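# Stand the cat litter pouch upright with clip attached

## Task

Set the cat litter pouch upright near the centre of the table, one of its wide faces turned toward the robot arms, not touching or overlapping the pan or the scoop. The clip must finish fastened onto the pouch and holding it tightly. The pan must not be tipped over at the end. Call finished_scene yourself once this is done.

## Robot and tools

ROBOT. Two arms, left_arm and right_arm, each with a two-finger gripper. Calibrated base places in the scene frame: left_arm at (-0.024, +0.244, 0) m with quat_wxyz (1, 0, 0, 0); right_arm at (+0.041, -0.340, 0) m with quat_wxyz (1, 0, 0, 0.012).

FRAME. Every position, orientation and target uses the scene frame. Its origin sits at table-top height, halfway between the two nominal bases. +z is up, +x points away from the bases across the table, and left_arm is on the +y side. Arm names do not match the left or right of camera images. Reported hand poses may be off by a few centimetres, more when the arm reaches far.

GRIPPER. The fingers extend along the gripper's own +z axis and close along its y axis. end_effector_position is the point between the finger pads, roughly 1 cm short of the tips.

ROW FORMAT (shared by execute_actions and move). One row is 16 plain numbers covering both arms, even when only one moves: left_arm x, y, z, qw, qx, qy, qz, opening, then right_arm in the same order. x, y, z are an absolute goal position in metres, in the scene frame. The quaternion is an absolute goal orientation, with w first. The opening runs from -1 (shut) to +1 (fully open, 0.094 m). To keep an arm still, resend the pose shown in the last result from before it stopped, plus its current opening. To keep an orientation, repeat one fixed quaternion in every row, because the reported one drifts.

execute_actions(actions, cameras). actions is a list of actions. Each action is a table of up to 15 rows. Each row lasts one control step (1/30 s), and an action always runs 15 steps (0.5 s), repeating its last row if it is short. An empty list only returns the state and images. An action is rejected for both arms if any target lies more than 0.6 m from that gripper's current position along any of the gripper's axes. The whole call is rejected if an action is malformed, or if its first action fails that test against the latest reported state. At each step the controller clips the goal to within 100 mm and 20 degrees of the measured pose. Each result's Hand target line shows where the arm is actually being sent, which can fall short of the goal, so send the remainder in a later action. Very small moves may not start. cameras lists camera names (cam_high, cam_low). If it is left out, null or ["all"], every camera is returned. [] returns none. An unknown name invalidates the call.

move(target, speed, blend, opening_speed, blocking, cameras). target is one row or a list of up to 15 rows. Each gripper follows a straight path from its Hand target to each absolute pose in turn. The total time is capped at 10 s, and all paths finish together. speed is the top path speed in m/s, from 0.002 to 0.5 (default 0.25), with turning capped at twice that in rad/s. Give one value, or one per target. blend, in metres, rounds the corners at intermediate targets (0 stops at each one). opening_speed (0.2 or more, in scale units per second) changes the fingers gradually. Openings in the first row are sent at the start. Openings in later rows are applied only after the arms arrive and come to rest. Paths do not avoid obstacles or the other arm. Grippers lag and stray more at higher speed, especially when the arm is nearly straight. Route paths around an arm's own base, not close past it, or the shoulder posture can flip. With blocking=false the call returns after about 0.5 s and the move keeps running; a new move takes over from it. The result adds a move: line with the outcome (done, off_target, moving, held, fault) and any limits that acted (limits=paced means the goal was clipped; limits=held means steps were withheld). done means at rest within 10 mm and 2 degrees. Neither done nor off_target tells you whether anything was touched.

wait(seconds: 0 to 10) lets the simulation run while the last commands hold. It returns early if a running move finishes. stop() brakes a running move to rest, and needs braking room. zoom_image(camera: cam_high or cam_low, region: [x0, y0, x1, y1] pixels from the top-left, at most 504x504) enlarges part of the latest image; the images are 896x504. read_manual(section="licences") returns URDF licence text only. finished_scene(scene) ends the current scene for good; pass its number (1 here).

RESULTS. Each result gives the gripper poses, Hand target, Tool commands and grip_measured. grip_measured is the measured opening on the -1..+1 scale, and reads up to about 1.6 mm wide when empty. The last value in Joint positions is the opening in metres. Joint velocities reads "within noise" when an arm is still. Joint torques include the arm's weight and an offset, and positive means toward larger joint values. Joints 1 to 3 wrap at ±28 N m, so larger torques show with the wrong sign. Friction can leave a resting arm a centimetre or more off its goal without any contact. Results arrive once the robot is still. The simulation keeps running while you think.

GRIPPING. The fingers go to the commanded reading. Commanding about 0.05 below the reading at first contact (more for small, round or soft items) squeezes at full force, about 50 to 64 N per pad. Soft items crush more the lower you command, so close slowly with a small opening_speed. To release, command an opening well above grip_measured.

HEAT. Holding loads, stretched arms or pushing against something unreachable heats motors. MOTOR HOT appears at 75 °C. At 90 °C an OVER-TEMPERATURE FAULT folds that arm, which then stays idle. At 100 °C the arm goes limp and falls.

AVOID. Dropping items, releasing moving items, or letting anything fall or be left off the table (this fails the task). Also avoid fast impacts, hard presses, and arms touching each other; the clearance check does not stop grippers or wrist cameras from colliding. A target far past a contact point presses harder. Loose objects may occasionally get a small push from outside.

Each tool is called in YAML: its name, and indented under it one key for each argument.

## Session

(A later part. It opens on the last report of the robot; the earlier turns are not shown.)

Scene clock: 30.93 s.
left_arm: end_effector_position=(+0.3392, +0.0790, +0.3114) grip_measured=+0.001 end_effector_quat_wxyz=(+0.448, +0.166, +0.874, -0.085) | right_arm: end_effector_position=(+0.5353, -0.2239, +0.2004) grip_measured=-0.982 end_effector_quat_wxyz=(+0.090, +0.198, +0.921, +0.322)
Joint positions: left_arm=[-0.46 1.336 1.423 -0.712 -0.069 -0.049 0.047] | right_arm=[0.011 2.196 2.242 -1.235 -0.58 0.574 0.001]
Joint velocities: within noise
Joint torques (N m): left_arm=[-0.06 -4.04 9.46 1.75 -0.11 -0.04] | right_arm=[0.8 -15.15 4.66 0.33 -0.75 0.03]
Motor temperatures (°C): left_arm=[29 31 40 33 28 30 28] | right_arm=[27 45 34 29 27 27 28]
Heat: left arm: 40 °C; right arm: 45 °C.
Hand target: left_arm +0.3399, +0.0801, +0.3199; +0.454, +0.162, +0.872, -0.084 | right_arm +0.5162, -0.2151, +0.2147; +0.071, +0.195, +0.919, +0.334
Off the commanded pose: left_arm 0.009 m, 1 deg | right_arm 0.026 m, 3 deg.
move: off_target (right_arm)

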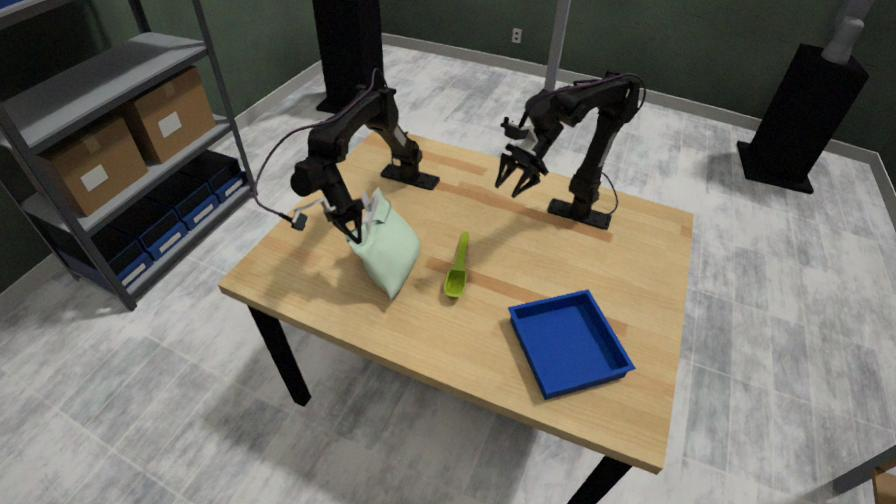

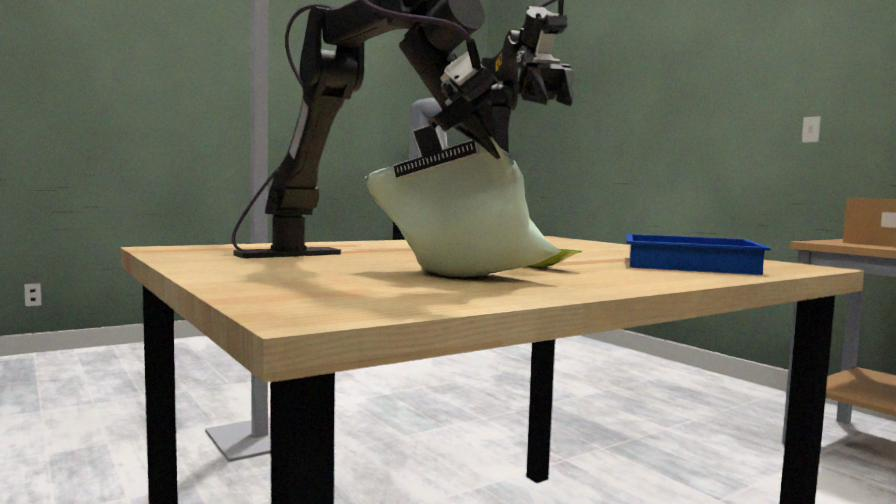

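move:
  target:
    - [0.34, 0.08, 0.32, 0.4540, 0.1616, 0.8722, -0.0841, 0.0, 0.505, -0.160, 0.210, 0.0711, 0.1954, 0.9192, 0.3345, -1.0]
    - [0.34, 0.08, 0.32, 0.4540, 0.1616, 0.8722, -0.0841, 0.0, 0.500, -0.150, 0.195, 0.0711, 0.1954, 0.9192, 0.3345, -1.0]
  speed: 0.07
  blend: 0.01

zoom_image:
  camera: "cam_low"
  region: [260, 110, 560, 300]

zoom_image:
  camera: "cam_high"
  region: [270, 150, 470, 300]

Scene clock: 33.43 s.
left_arm: end_effector_position=(+0.3392, +0.0790, +0.3114) grip_measured=+0.001 end_effector_quat_wxyz=(+0.448, +0.166, +0.874, -0.085) | right_arm: end_effector_position=(+0.5186, -0.1552, +0.1875) grip_measured=-0.982 end_effector_quat_wxyz=(+0.088, +0.201, +0.917, +0.333)
Joint positions: left_arm=[-0.46 1.336 1.423 -0.712 -0.069 -0.049 0.047] | right_arm=[0.164 2.091 2.004 -1.003 -0.534 0.753 0.001]
Joint velocities: within noise
Joint torques (N m): left_arm=[-0.05 -4.04 9.47 1.74 -0.09 0.01] | right_arm=[1.06 -14.08 4.93 0.55 -0.54 -0.01]
Motor temperatures (°C): left_arm=[29 31 41 33 28 30 28] | right_arm=[27 46 34 29 27 27 28]
Heat: left arm: 41 °C; right arm: 46 °C.
Hand target: left_arm +0.3399, +0.0801, +0.3199; +0.454, +0.162, +0.872, -0.084 | right_arm +0.5008, -0.1500, +0.1947; +0.071, +0.195, +0.919, +0.334
Off the commanded pose: left_arm 0.009 m, 1 deg | right_arm 0.021 m, 2 deg.
move: off_target (right_arm); blend cut to 0.0094 m at target 1

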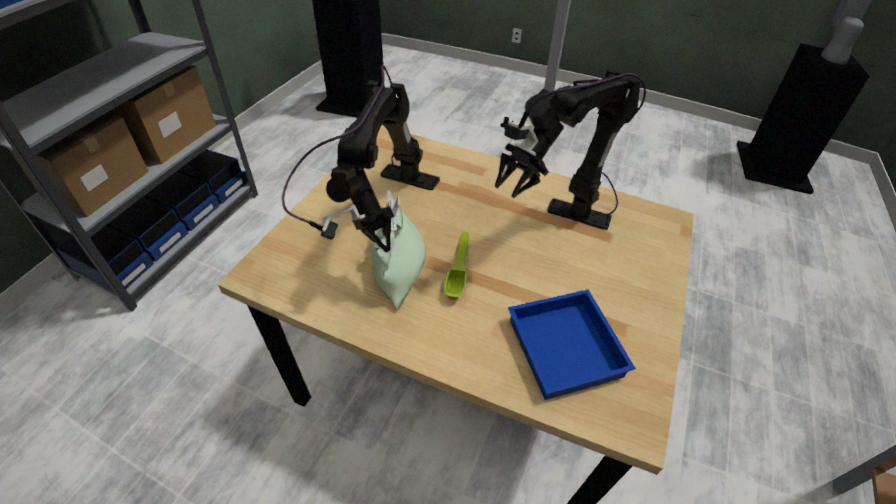

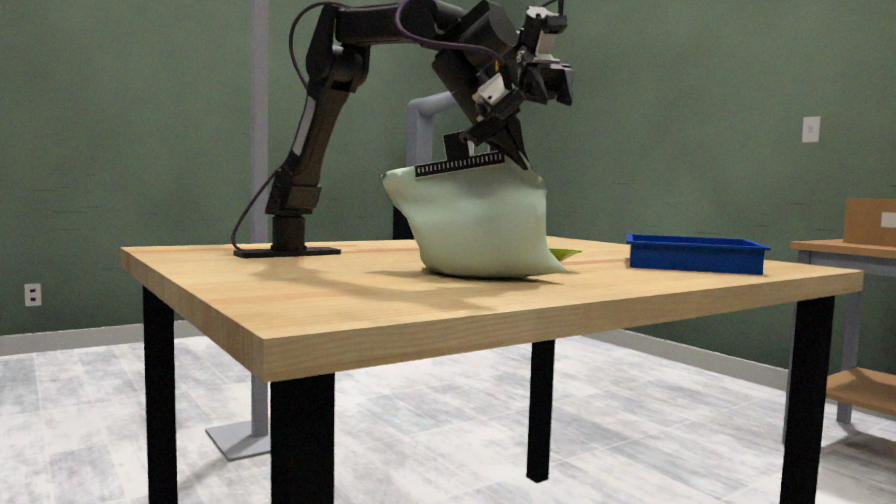

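Scaled by 1.680.

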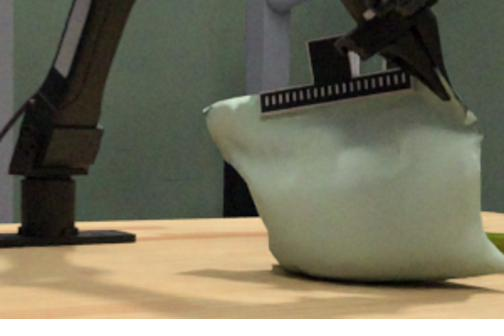

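Scaled by 2.520.

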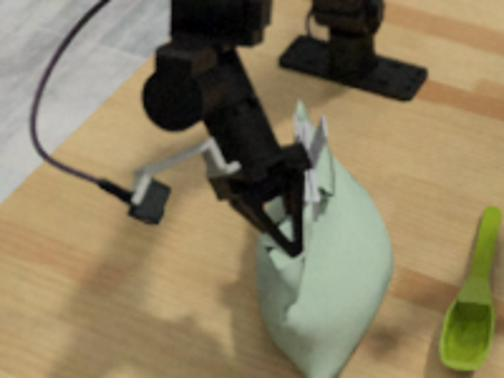

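execute_actions:
  actions: []

Scene clock: 34.27 s.
left_arm: end_effector_position=(+0.3392, +0.0790, +0.3114) grip_measured=+0.001 end_effector_quat_wxyz=(+0.448, +0.166, +0.874, -0.085) | right_arm: end_effector_position=(+0.5187, -0.1552, +0.1876) grip_measured=-0.982 end_effector_quat_wxyz=(+0.088, +0.201, +0.917, +0.333)
Joint positions: left_arm=[-0.46 1.336 1.423 -0.712 -0.069 -0.049 0.047] | right_arm=[0.164 2.091 2.004 -1.003 -0.534 0.754 0.001]
Joint velocities: within noise
Joint torques (N m): left_arm=[0.01 -4.03 9.37 1.7 -0.14 -0.06] | right_arm=[1.07 -13.96 4.68 0.58 -0.55 -0.09]
Motor temperatures (°C): left_arm=[29 31 41 33 28 30 28] | right_arm=[27 46 34 29 27 27 28]
Heat: left arm: 41 °C; right arm: 46 °C.
Hand target: left_arm +0.3399, +0.0801, +0.3199; +0.454, +0.162, +0.872, -0.084 | right_arm +0.5008, -0.1499, +0.1947; +0.071, +0.195, +0.919, +0.334
Tool commands: left_gripper/opening=+0.0 right_gripper/opening=-1.0
Off the commanded pose: left_arm 0.009 m, 1 deg | right_arm 0.021 m, 2 deg.

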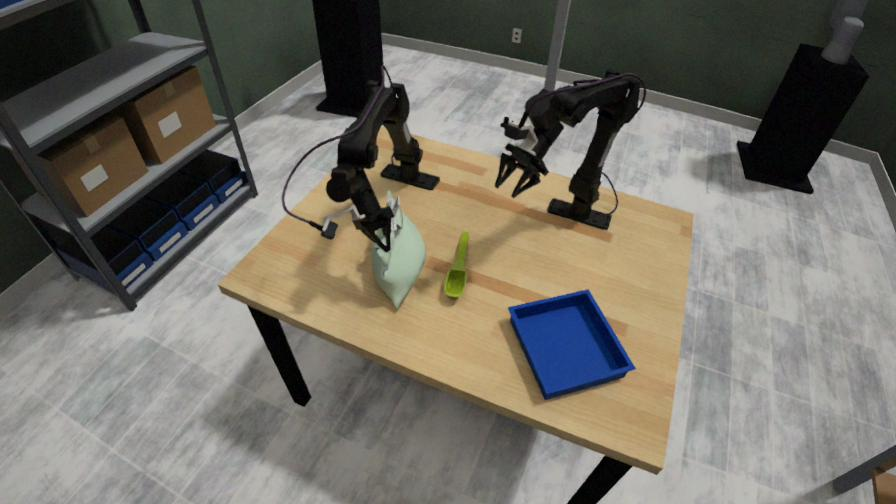

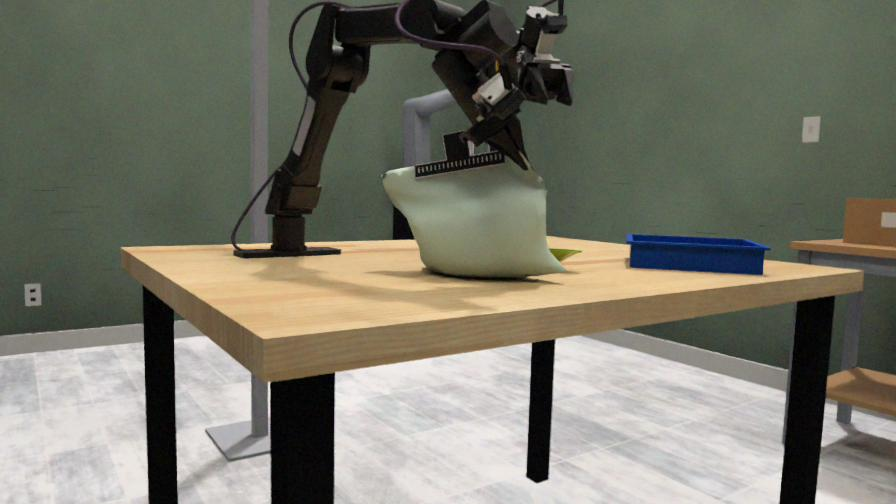

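zoom_image:
  camera: "cam_high"
  region: [320, 140, 520, 320]

zoom_image:
  camera: "cam_low"
  region: [360, 80, 620, 300]

Scaled by 2.520.

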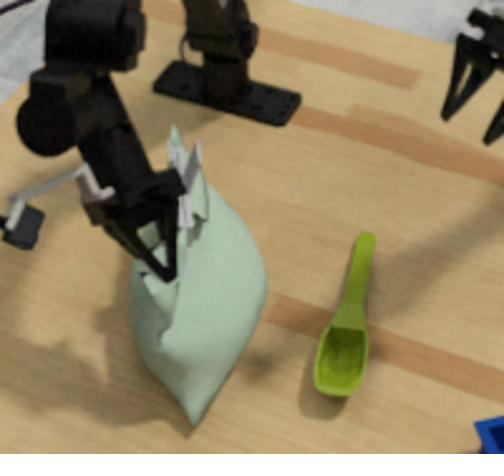

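Scaled by 1.938.

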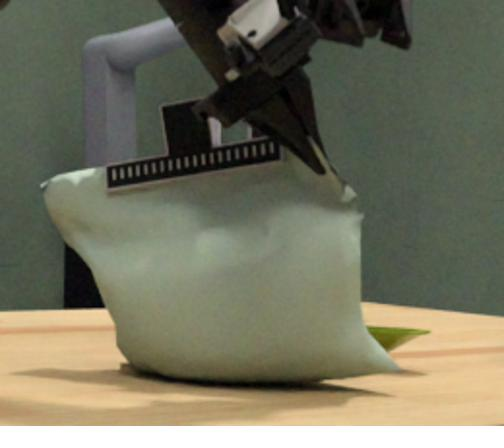

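zoom_image:
  camera: "cam_high"
  region: [420, 210, 520, 310]

Scaled by 5.040.

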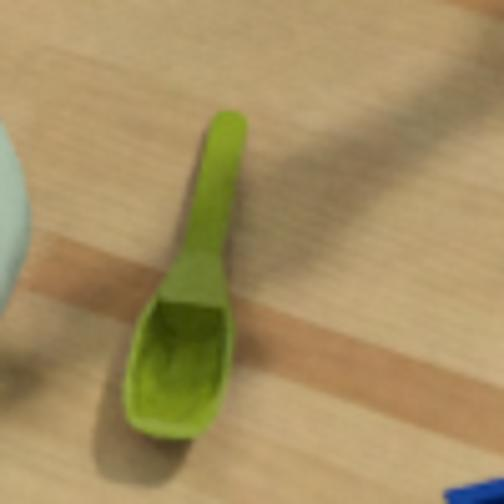

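move:
  target:
    - [0.327, -0.028, 0.13, 0.1292, -0.1380, 0.9818, 0.0182, 0.2, 0.500, -0.150, 0.195, 0.0711, 0.1954, 0.9192, 0.3345, -1.0]
  speed: 0.2
  cameras: ["cam_high"]

Scene clock: 41.90 s.
left_arm: end_effector_position=(+0.3268, -0.0249, +0.1301) grip_measured=+0.199 end_effector_quat_wxyz=(+0.131, -0.138, +0.982, +0.016) | right_arm: end_effector_position=(+0.5188, -0.1553, +0.1876) grip_measured=-0.982 end_effector_quat_wxyz=(+0.088, +0.201, +0.917, +0.333)
Joint positions: left_arm=[-0.745 2.106 1.969 -1.29 -0.222 -1.009 0.056] | right_arm=[0.164 2.091 2.004 -1.002 -0.534 0.754 0.001]
Joint velocities: within noise
Joint torques (N m): left_arm=[-0.39 -9.05 8.65 0.57 -0.14 -0.06] | right_arm=[1.18 -13.87 4.68 0.54 -0.54 -0.11]
Motor temperatures (°C): left_arm=[29 32 41 33 28 30 28] | right_arm=[27 48 34 29 27 27 29]
Heat: left arm: 41 °C; right arm: 48 °C.
Hand target: left_arm +0.3269, -0.0280, +0.1300; +0.129, -0.138, +0.982, +0.018 | right_arm +0.5009, -0.1500, +0.1947; +0.071, +0.196, +0.919, +0.334
Off the commanded pose: left_arm 0.003 m, 0 deg | right_arm 0.021 m, 2 deg.
move: off_target (right_arm)
Images, in order (width x height): cam_high 896x504.

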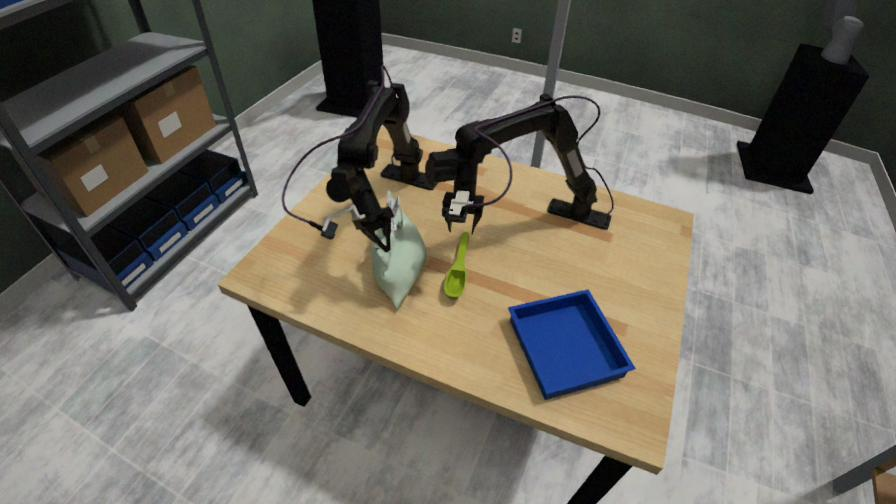

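move:
  target:
    - [0.327, -0.029, 0.05, 0.1292, -0.1380, 0.9818, 0.0182, 0.2, 0.500, -0.150, 0.195, 0.0711, 0.1954, 0.9192, 0.3345, -1.0]
    - [0.327, -0.029, 0.024, 0.1292, -0.1380, 0.9818, 0.0182, 0.2, 0.500, -0.150, 0.195, 0.0711, 0.1954, 0.9192, 0.3345, -1.0]
  speed: [0.15, 0.05]
  blend: 0.01
  cameras: ["cam_high", "cam_low"]

zoom_image:
  camera: "cam_high"
  region: [400, 170, 530, 310]

Scene clock: 43.77 s.
left_arm: end_effector_position=(+0.3298, -0.0279, +0.0340) grip_measured=+0.199 end_effector_quat_wxyz=(+0.133, -0.140, +0.981, +0.012) | right_arm: end_effector_position=(+0.5188, -0.1553, +0.1876) grip_measured=-0.982 end_effector_quat_wxyz=(+0.088, +0.201, +0.917, +0.333)
Joint positions: left_arm=[-0.745 2.147 1.647 -0.918 -0.221 -1.012 0.056] | right_arm=[0.164 2.091 2.004 -1.002 -0.534 0.754 0.001]
Joint velocities: within noise
Joint torques (N m): left_arm=[-0.59 -9.24 5.5 0.9 -0.16 -0.03] | right_arm=[1.13 -13.83 4.82 0.62 -0.51 -0.06]
Motor temperatures (°C): left_arm=[29 32 40 33 28 30 28] | right_arm=[27 49 34 29 27 27 29]
Heat: left arm: 40 °C; right arm: 49 °C.
Hand target: left_arm +0.3268, -0.0289, +0.0241; +0.129, -0.138, +0.982, +0.018 | right_arm +0.5009, -0.1500, +0.1947; +0.071, +0.196, +0.919, +0.334
Off the commanded pose: left_arm 0.010 m, 1 deg | right_arm 0.021 m, 2 deg.
move: off_target (right_arm)

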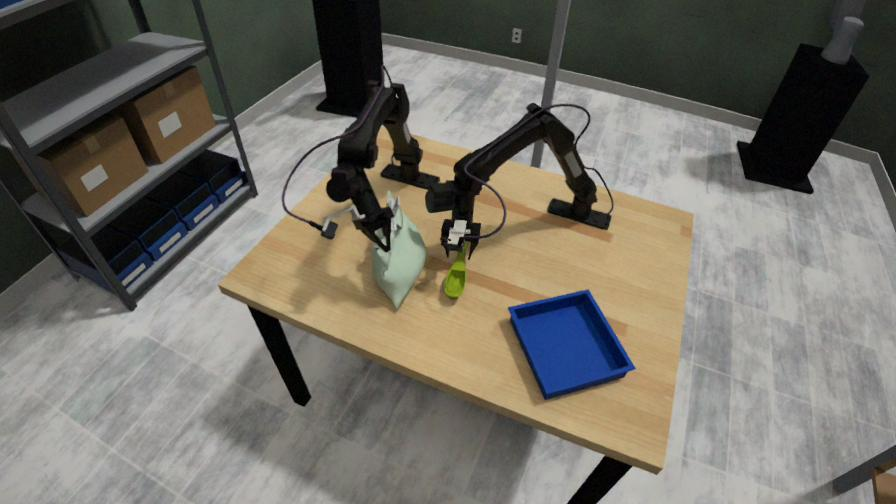

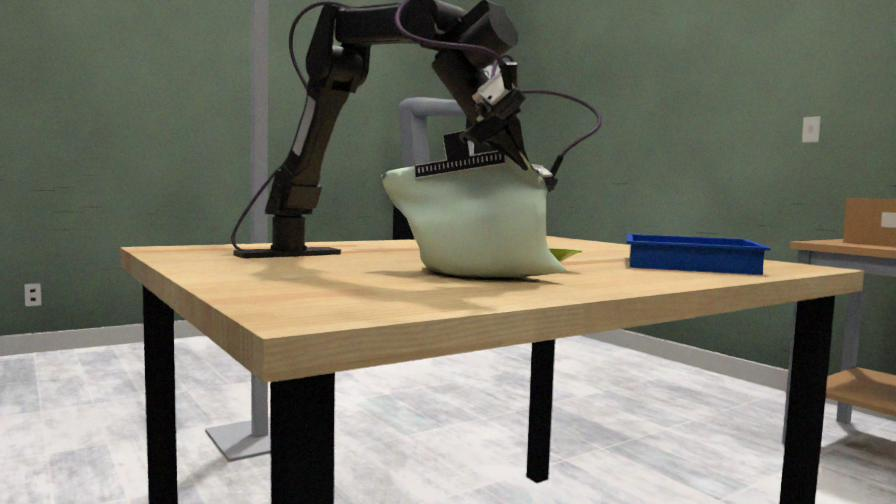

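Scaled by 3.600.

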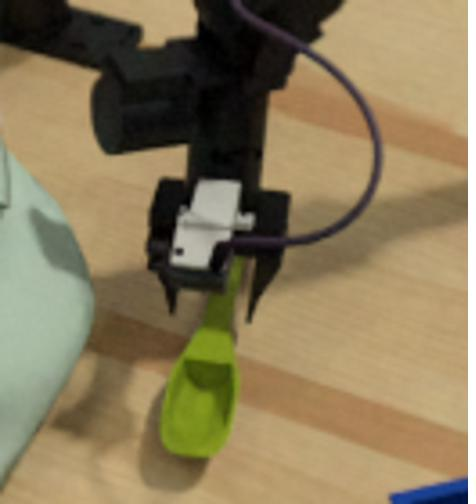

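move:
  target:
    - [0.326, -0.031, 0.014, 0.1292, -0.1380, 0.9818, 0.0182, 0.2, 0.500, -0.150, 0.195, 0.0711, 0.1954, 0.9192, 0.3345, -1.0]
    - [0.326, -0.031, 0.014, 0.1292, -0.1380, 0.9818, 0.0182, -1.0, 0.500, -0.150, 0.195, 0.0711, 0.1954, 0.9192, 0.3345, -1.0]
  speed: 0.05
  opening_speed: 0.6
  cameras: ["cam_high"]

zoom_image:
  camera: "cam_high"
  region: [400, 170, 530, 310]

Scene clock: 47.17 s.
left_arm: end_effector_position=(+0.3291, -0.0312, +0.0249) grip_measured=-0.569 end_effector_quat_wxyz=(+0.134, -0.140, +0.981, +0.010) | right_arm: end_effector_position=(+0.5188, -0.1553, +0.1876) grip_measured=-0.982 end_effector_quat_wxyz=(+0.088, +0.201, +0.917, +0.333)
Joint positions: left_arm=[-0.752 2.159 1.629 -0.885 -0.221 -1.018 0.02] | right_arm=[0.164 2.091 2.004 -1.002 -0.534 0.754 0.001]
Joint velocities: within noise
Joint torques (N m): left_arm=[-0.42 -9.21 5.61 0.8 -0.17 -0.01] | right_arm=[1.02 -13.96 4.92 0.5 -0.55 -0.06]
Motor temperatures (°C): left_arm=[29 34 39 33 28 30 28] | right_arm=[27 49 34 29 27 27 29]
Heat: left arm: 39 °C; right arm: 49 °C.
Hand target: left_arm +0.3259, -0.0309, +0.0142; +0.129, -0.138, +0.982, +0.018 | right_arm +0.5008, -0.1500, +0.1947; +0.071, +0.196, +0.919, +0.334
Off the commanded pose: left_arm 0.011 m, 1 deg | right_arm 0.021 m, 2 deg.
move: off_target (left_arm, right_arm); target 2's new opening was sent with left_arm's hand 0.011 m and 1 deg from that target
Images, in order (width x height): cam_high 896x504.

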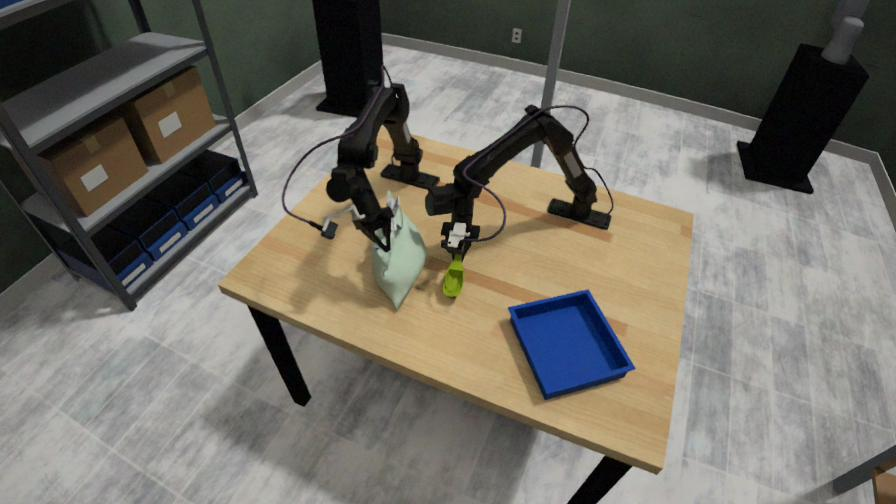

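Scaled by 3.600.

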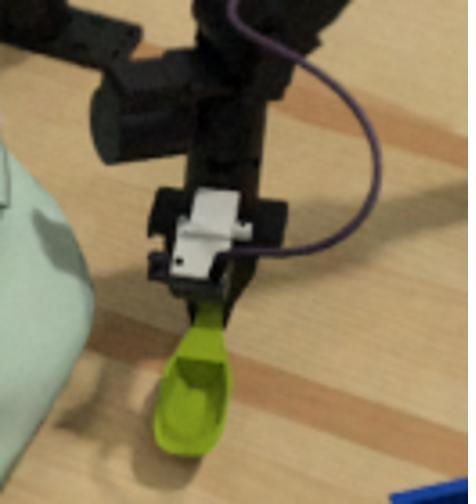

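move:
  target:
    - [0.324, -0.028, 0.12, 0.1292, -0.1380, 0.9818, 0.0182, -1.0, 0.500, -0.150, 0.195, 0.0711, 0.1954, 0.9192, 0.3345, -1.0]
    - [0.25, 0.37, 0.12, 0.1292, -0.1380, 0.9818, 0.0182, -1.0, 0.500, -0.150, 0.195, 0.0711, 0.1954, 0.9192, 0.3345, -1.0]
  speed: [0.12, 0.22]
  blend: 0.03
  cameras: ["cam_high"]

zoom_image:
  camera: "cam_high"
  region: [500, 120, 680, 300]

Scene clock: 51.03 s.
left_arm: end_effector_position=(+0.2406, +0.3676, +0.1146) grip_measured=-0.569 end_effector_quat_wxyz=(+0.114, -0.142, +0.983, +0.018) | right_arm: end_effector_position=(+0.5188, -0.1553, +0.1876) grip_measured=-0.982 end_effector_quat_wxyz=(+0.088, +0.201, +0.917, +0.333)
Joint positions: left_arm=[0.454 1.436 1.101 -1.006 0.035 0.164 0.02] | right_arm=[0.164 2.091 2.004 -1.002 -0.534 0.754 0.001]
Joint velocities: within noise
Joint torques (N m): left_arm=[-0.02 -3.93 8.64 1.03 0.15 0.02] | right_arm=[1.06 -13.87 4.55 0.55 -0.52 -0.08]
Motor temperatures (°C): left_arm=[29 35 39 32 28 30 28] | right_arm=[27 50 34 29 27 27 29]
Heat: left arm: 39 °C; right arm: 50 °C.
Hand target: left_arm +0.2497, +0.3699, +0.1202; +0.129, -0.138, +0.982, +0.018 | right_arm +0.5008, -0.1500, +0.1947; +0.071, +0.196, +0.919, +0.334
Off the commanded pose: left_arm 0.011 m, 2 deg | right_arm 0.021 m, 2 deg.
move: off_target (left_arm, right_arm)
Images, in order (width x height): cam_high 896x504.

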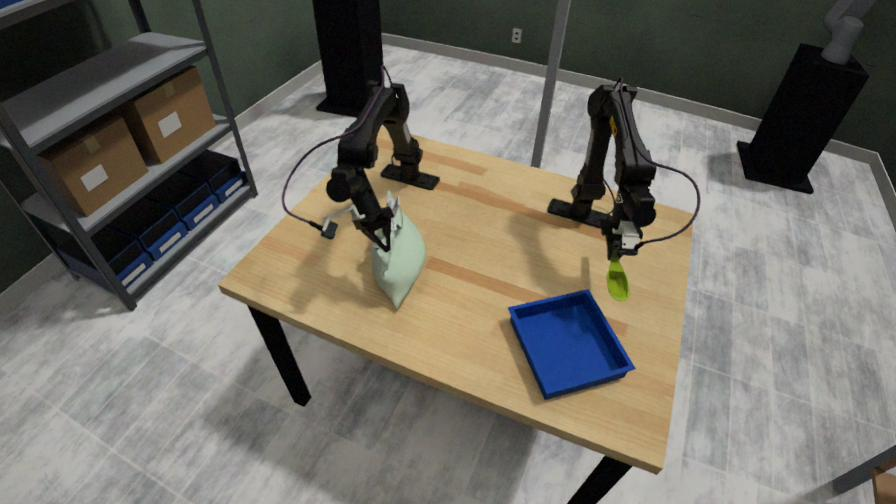

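Scaled by 2.800.

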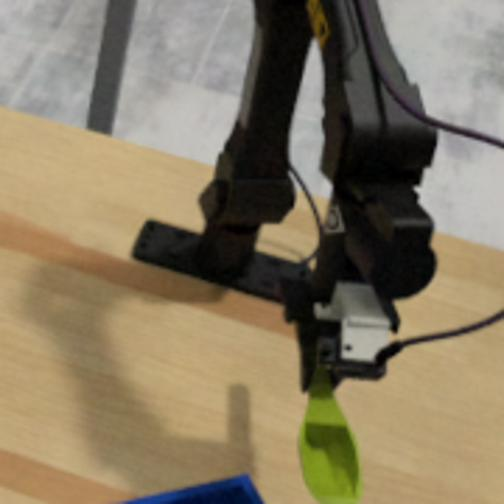

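move:
  target:
    - [0.20, 0.44, 0.09, 0.1292, -0.1380, 0.9818, 0.0182, -1.0, 0.500, -0.150, 0.195, 0.0711, 0.1954, 0.9192, 0.3345, -1.0]
    - [0.20, 0.44, 0.035, 0.1292, -0.1380, 0.9818, 0.0182, -1.0, 0.500, -0.150, 0.195, 0.0711, 0.1954, 0.9192, 0.3345, -1.0]
  speed: [0.15, 0.08]
  blend: 0.015
  cameras: ["cam_high"]

zoom_image:
  camera: "cam_high"
  region: [500, 120, 700, 320]

Scene clock: 53.47 s.
left_arm: end_effector_position=(+0.1980, +0.4400, +0.0377) grip_measured=-0.569 end_effector_quat_wxyz=(+0.123, -0.139, +0.982, +0.022) | right_arm: end_effector_position=(+0.5188, -0.1553, +0.1876) grip_measured=-0.982 end_effector_quat_wxyz=(+0.088, +0.201, +0.917, +0.333)
Joint positions: left_arm=[0.787 1.535 0.871 -0.682 0.112 0.493 0.02] | right_arm=[0.164 2.091 2.004 -1.002 -0.534 0.754 0.001]
Joint velocities: within noise
Joint torques (N m): left_arm=[0.17 -4.55 5.57 1.08 0.18 0.05] | right_arm=[1.24 -14.06 4.75 0.54 -0.48 -0.03]
Motor temperatures (°C): left_arm=[29 34 38 32 28 30 29] | right_arm=[27 51 34 29 27 27 29]
Heat: left arm: 38 °C; right arm: 51 °C.
Hand target: left_arm +0.1999, +0.4399, +0.0351; +0.129, -0.138, +0.982, +0.018 | right_arm +0.5008, -0.1500, +0.1947; +0.071, +0.195, +0.919, +0.334
Off the commanded pose: left_arm 0.003 m, 1 deg | right_arm 0.021 m, 2 deg.
move: off_target (right_arm)
Images, in order (width x height): cam_high 896x504.

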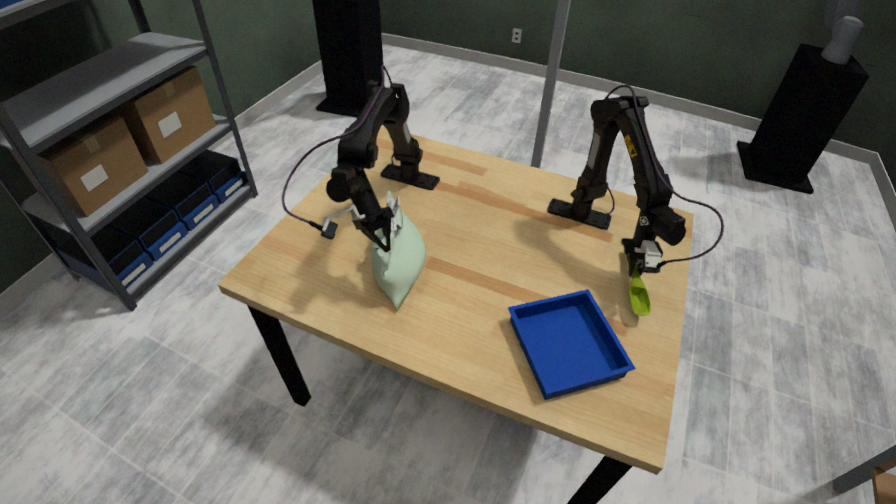

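Scaled by 2.520.

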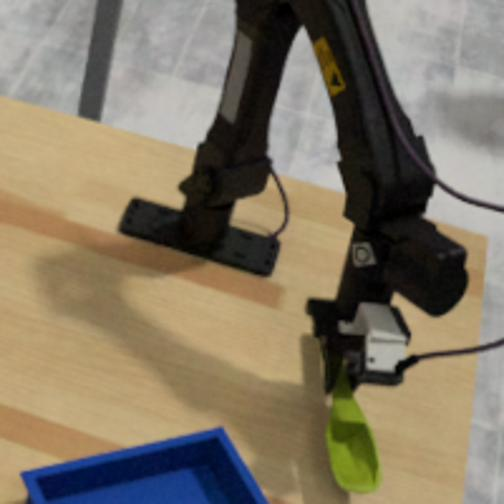

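move:
  target:
    - [0.20, 0.44, 0.021, 0.1292, -0.1380, 0.9818, 0.0182, -1.0, 0.500, -0.150, 0.195, 0.0711, 0.1954, 0.9192, 0.3345, -1.0]
  speed: 0.04
  cameras: []

Scene clock: 54.53 s.
left_arm: end_effector_position=(+0.1997, +0.4411, +0.0261) grip_measured=-0.569 end_effector_quat_wxyz=(+0.127, -0.139, +0.982, +0.024) | right_arm: end_effector_position=(+0.5188, -0.1553, +0.1876) grip_measured=-0.982 end_effector_quat_wxyz=(+0.088, +0.201, +0.917, +0.333)
Joint positions: left_arm=[0.787 1.557 0.839 -0.62 0.115 0.493 0.02] | right_arm=[0.164 2.091 2.004 -1.002 -0.534 0.754 0.001]
Joint velocities: within noise
Joint torques (N m): left_arm=[0.31 -4.36 5.37 1.03 0.2 0.06] | right_arm=[1.2 -14.06 4.74 0.55 -0.5 -0.09]
Motor temperatures (°C): left_arm=[29 34 38 32 28 30 29] | right_arm=[27 51 34 29 27 27 29]
Heat: left arm: 38 °C; right arm: 51 °C.
Hand target: left_arm +0.1999, +0.4398, +0.0211; +0.129, -0.138, +0.982, +0.018 | right_arm +0.5008, -0.1500, +0.1947; +0.071, +0.195, +0.919, +0.334
Off the commanded pose: left_arm 0.005 m, 1 deg | right_arm 0.021 m, 2 deg.
move: off_target (right_arm)
No camera images: "cameras" was empty.

move:
  target:
    - [0.20, 0.44, 0.021, 0.1292, -0.1380, 0.9818, 0.0182, -0.1, 0.500, -0.150, 0.195, 0.0711, 0.1954, 0.9192, 0.3345, -1.0]
    - [0.20, 0.44, 0.13, 0.1292, -0.1380, 0.9818, 0.0182, -0.1, 0.500, -0.150, 0.195, 0.0711, 0.1954, 0.9192, 0.3345, -1.0]
  speed: [0.05, 0.15]
  opening_speed: 0.7
  cameras: ["cam_high", "cam_low"]

zoom_image:
  camera: "cam_high"
  region: [500, 120, 700, 320]

zoom_image:
  camera: "cam_high"
  region: [340, 170, 450, 320]

zoom_image:
  camera: "cam_low"
  region: [360, 80, 620, 300]

Scene clock: 57.83 s.
left_arm: end_effector_position=(+0.1977, +0.4390, +0.1196) grip_measured=-0.101 end_effector_quat_wxyz=(+0.116, -0.140, +0.983, +0.015) | right_arm: end_effector_position=(+0.5188, -0.1553, +0.1876) grip_measured=-0.982 end_effector_quat_wxyz=(+0.088, +0.201, +0.917, +0.333)
Joint positions: left_arm=[0.787 1.468 1.15 -1.048 0.115 0.493 0.042] | right_arm=[0.164 2.091 2.004 -1.002 -0.534 0.754 0.001]
Joint velocities: within noise
Joint torques (N m): left_arm=[0.4 -6.17 8.4 0.69 0.21 0.04] | right_arm=[1.11 -14 4.79 0.53 -0.54 -0.06]
Motor temperatures (°C): left_arm=[29 34 38 32 28 30 29] | right_arm=[27 51 34 29 27 27 29]
Heat: left arm: 38 °C; right arm: 51 °C.
Hand target: left_arm +0.2000, +0.4399, +0.1299; +0.129, -0.138, +0.982, +0.018 | right_arm +0.5008, -0.1500, +0.1947; +0.071, +0.195, +0.919, +0.334
Off the commanded pose: left_arm 0.011 m, 2 deg | right_arm 0.021 m, 2 deg.
move: off_target (left_arm, right_arm)

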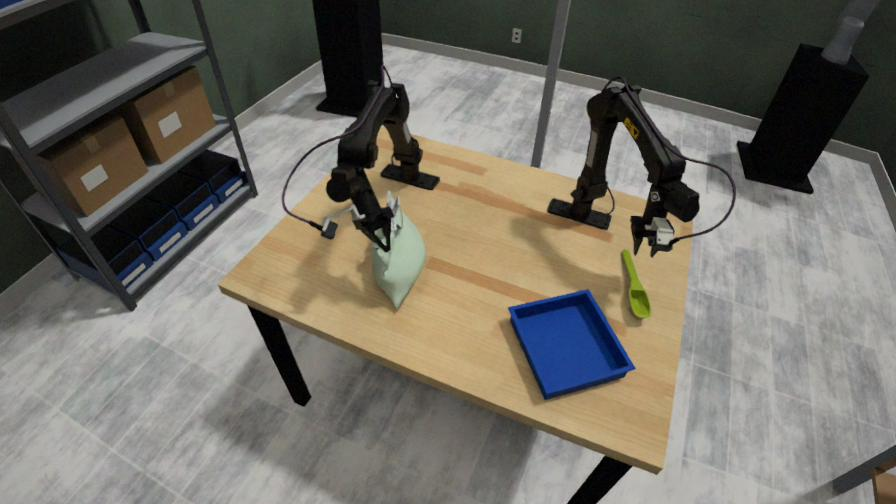

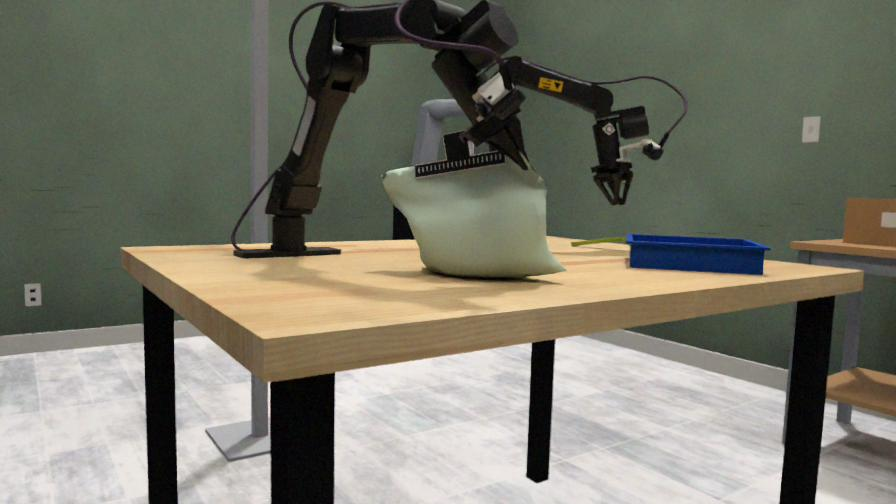

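Scaled by 2.520.

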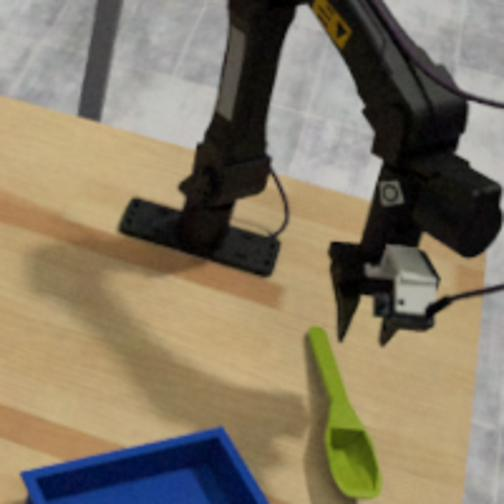

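Scaled by 3.360.

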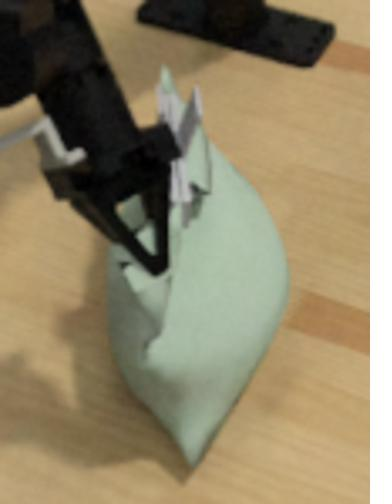

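Scaled by 1.938.

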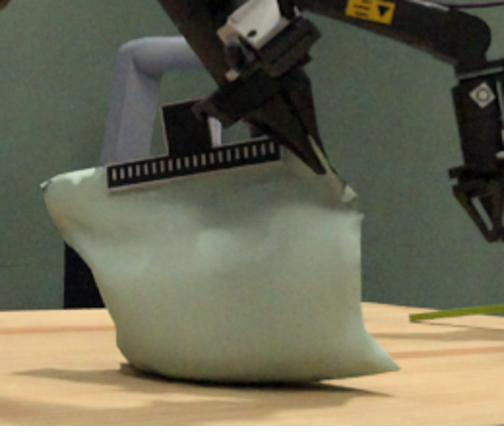

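move:
  target:
    - [0.20, 0.44, 0.13, 0.1292, -0.1380, 0.9818, 0.0182, -0.1, 0.515, -0.155, 0.190, 0.0880, 0.2010, 0.9170, 0.3330, -1.0]
  speed: 0.04
  cameras: ["cam_high", "cam_low"]

zoom_image:
  camera: "cam_high"
  region: [340, 170, 450, 320]

zoom_image:
  camera: "cam_low"
  region: [360, 80, 620, 300]

Scene clock: 59.13 s.
left_arm: end_effector_position=(+0.1976, +0.4389, +0.1196) grip_measured=-0.101 end_effector_quat_wxyz=(+0.116, -0.140, +0.983, +0.015) | right_arm: end_effector_position=(+0.5235, -0.1565, +0.1886) grip_measured=-0.982 end_effector_quat_wxyz=(+0.099, +0.203, +0.916, +0.331)
Joint positions: left_arm=[0.787 1.468 1.15 -1.049 0.115 0.493 0.042] | right_arm=[0.164 2.091 2.004 -0.983 -0.52 0.761 0.001]
Joint velocities: within noise
Joint torques (N m): left_arm=[0.49 -6.11 8.38 0.73 0.19 0.04] | right_arm=[0.21 -12.08 5.56 0.79 -0.49 -0.07]
Motor temperatures (°C): left_arm=[29 34 38 32 28 30 29] | right_arm=[27 51 34 29 27 27 29]
Heat: left arm: 38 °C; right arm: 51 °C.
Hand target: left_arm +0.2000, +0.4399, +0.1299; +0.129, -0.138, +0.982, +0.018 | right_arm +0.5151, -0.1549, +0.1899; +0.088, +0.201, +0.917, +0.333
Off the commanded pose: left_arm 0.011 m, 2 deg | right_arm 0.009 m, 1 deg.
move: off_target (left_arm)

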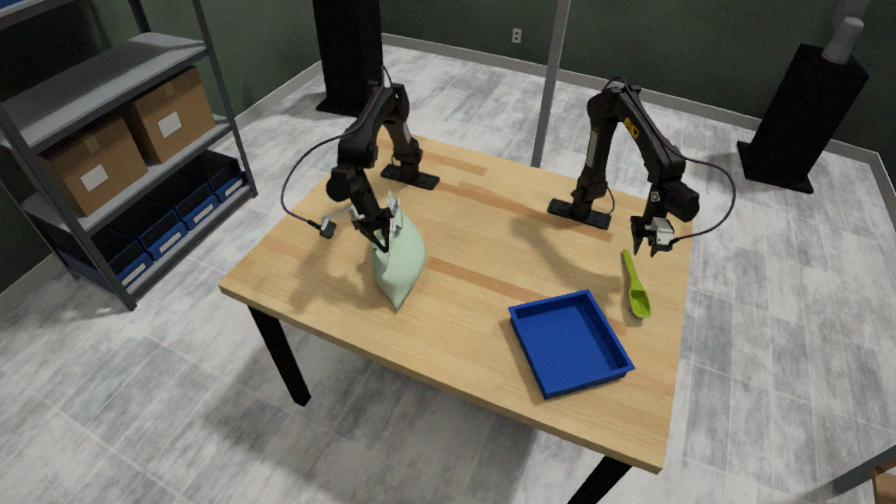

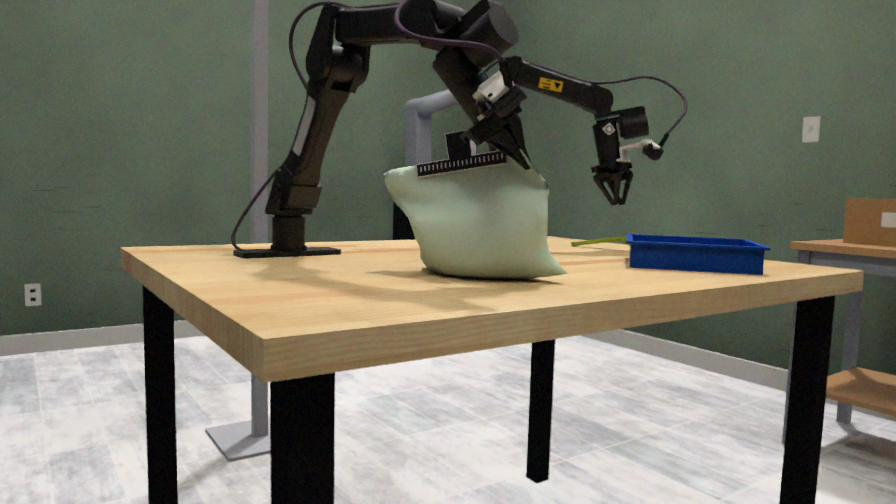

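Scaled by 3.360.

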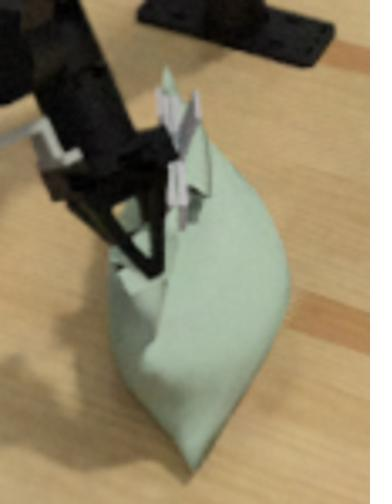

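Scaled by 1.938.

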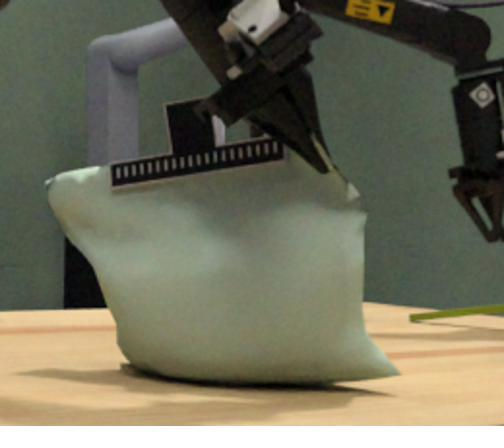

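move:
  target:
    - [0.20, 0.44, 0.13, 0.1292, -0.1380, 0.9818, 0.0182, -0.1, 0.5155, -0.155, 0.190, 0.0880, 0.2010, 0.9170, 0.3330, -0.7]
  speed: 0.04
  opening_speed: 0.25
  cameras: ["cam_high", "cam_low"]

zoom_image:
  camera: "cam_high"
  region: [340, 170, 450, 320]

zoom_image:
  camera: "cam_low"
  region: [360, 80, 620, 300]

Scene clock: 60.83 s.
left_arm: end_effector_position=(+0.1975, +0.4388, +0.1196) grip_measured=-0.101 end_effector_quat_wxyz=(+0.116, -0.140, +0.983, +0.015) | right_arm: end_effector_position=(+0.5250, -0.1560, +0.1896) grip_measured=-0.702 end_effector_quat_wxyz=(+0.102, +0.202, +0.915, +0.333)
Joint positions: left_arm=[0.787 1.468 1.15 -1.049 0.115 0.493 0.042] | right_arm=[0.164 2.091 2.004 -0.975 -0.522 0.762 0.014]
Joint velocities: within noise
Joint torques (N m): left_arm=[0.29 -6.04 8.49 0.67 0.22 0.06] | right_arm=[0.1 -11.89 5.67 0.77 -0.48 -0.07]
Motor temperatures (°C): left_arm=[29 34 38 32 28 30 29] | right_arm=[27 51 34 29 27 27 29]
Heat: left arm: 38 °C; right arm: 51 °C.
Hand target: left_arm +0.2000, +0.4399, +0.1299; +0.129, -0.138, +0.982, +0.018 | right_arm +0.5157, -0.1549, +0.1900; +0.088, +0.201, +0.917, +0.333
Off the commanded pose: left_arm 0.011 m, 2 deg | right_arm 0.010 m, 2 deg.
move: off_target (left_arm)

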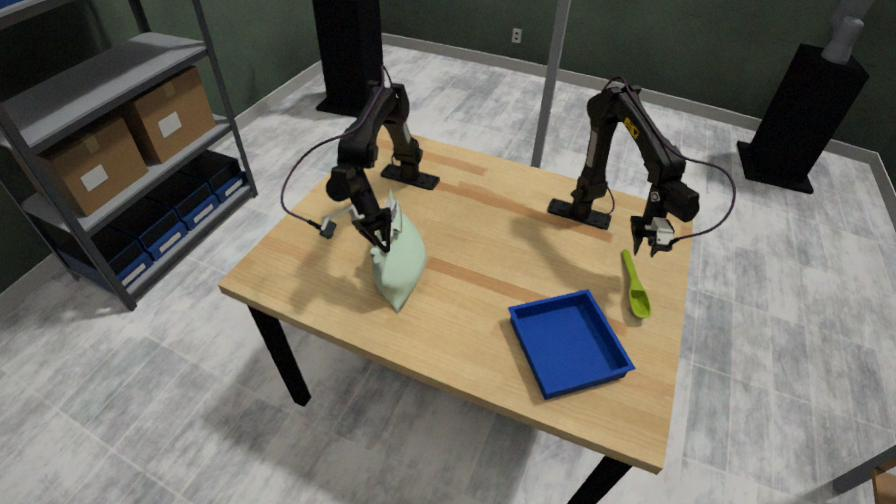

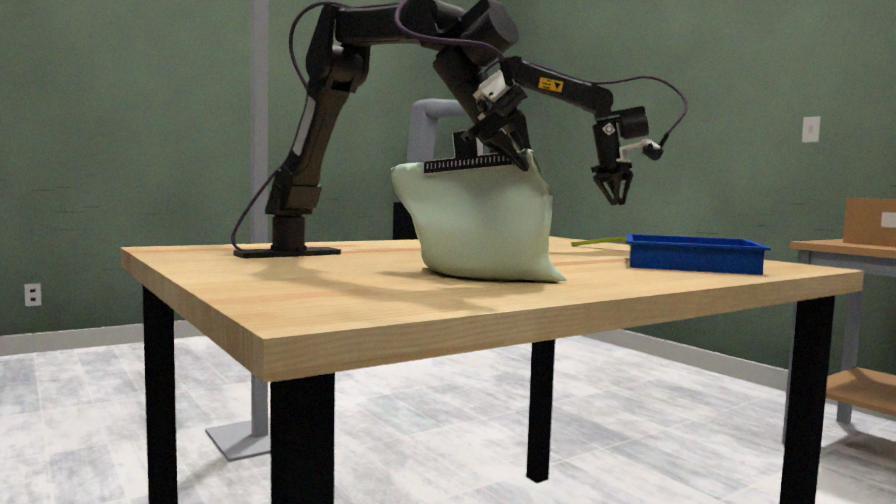

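Scaled by 3.360.

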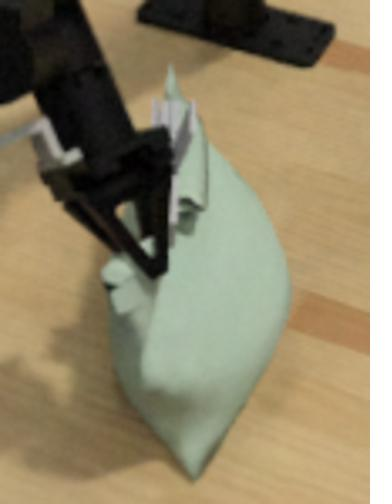

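Scaled by 1.938.

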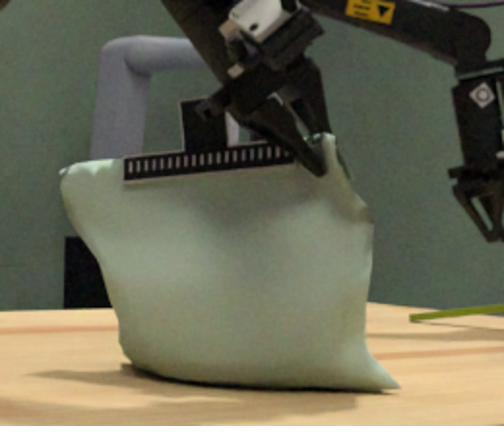

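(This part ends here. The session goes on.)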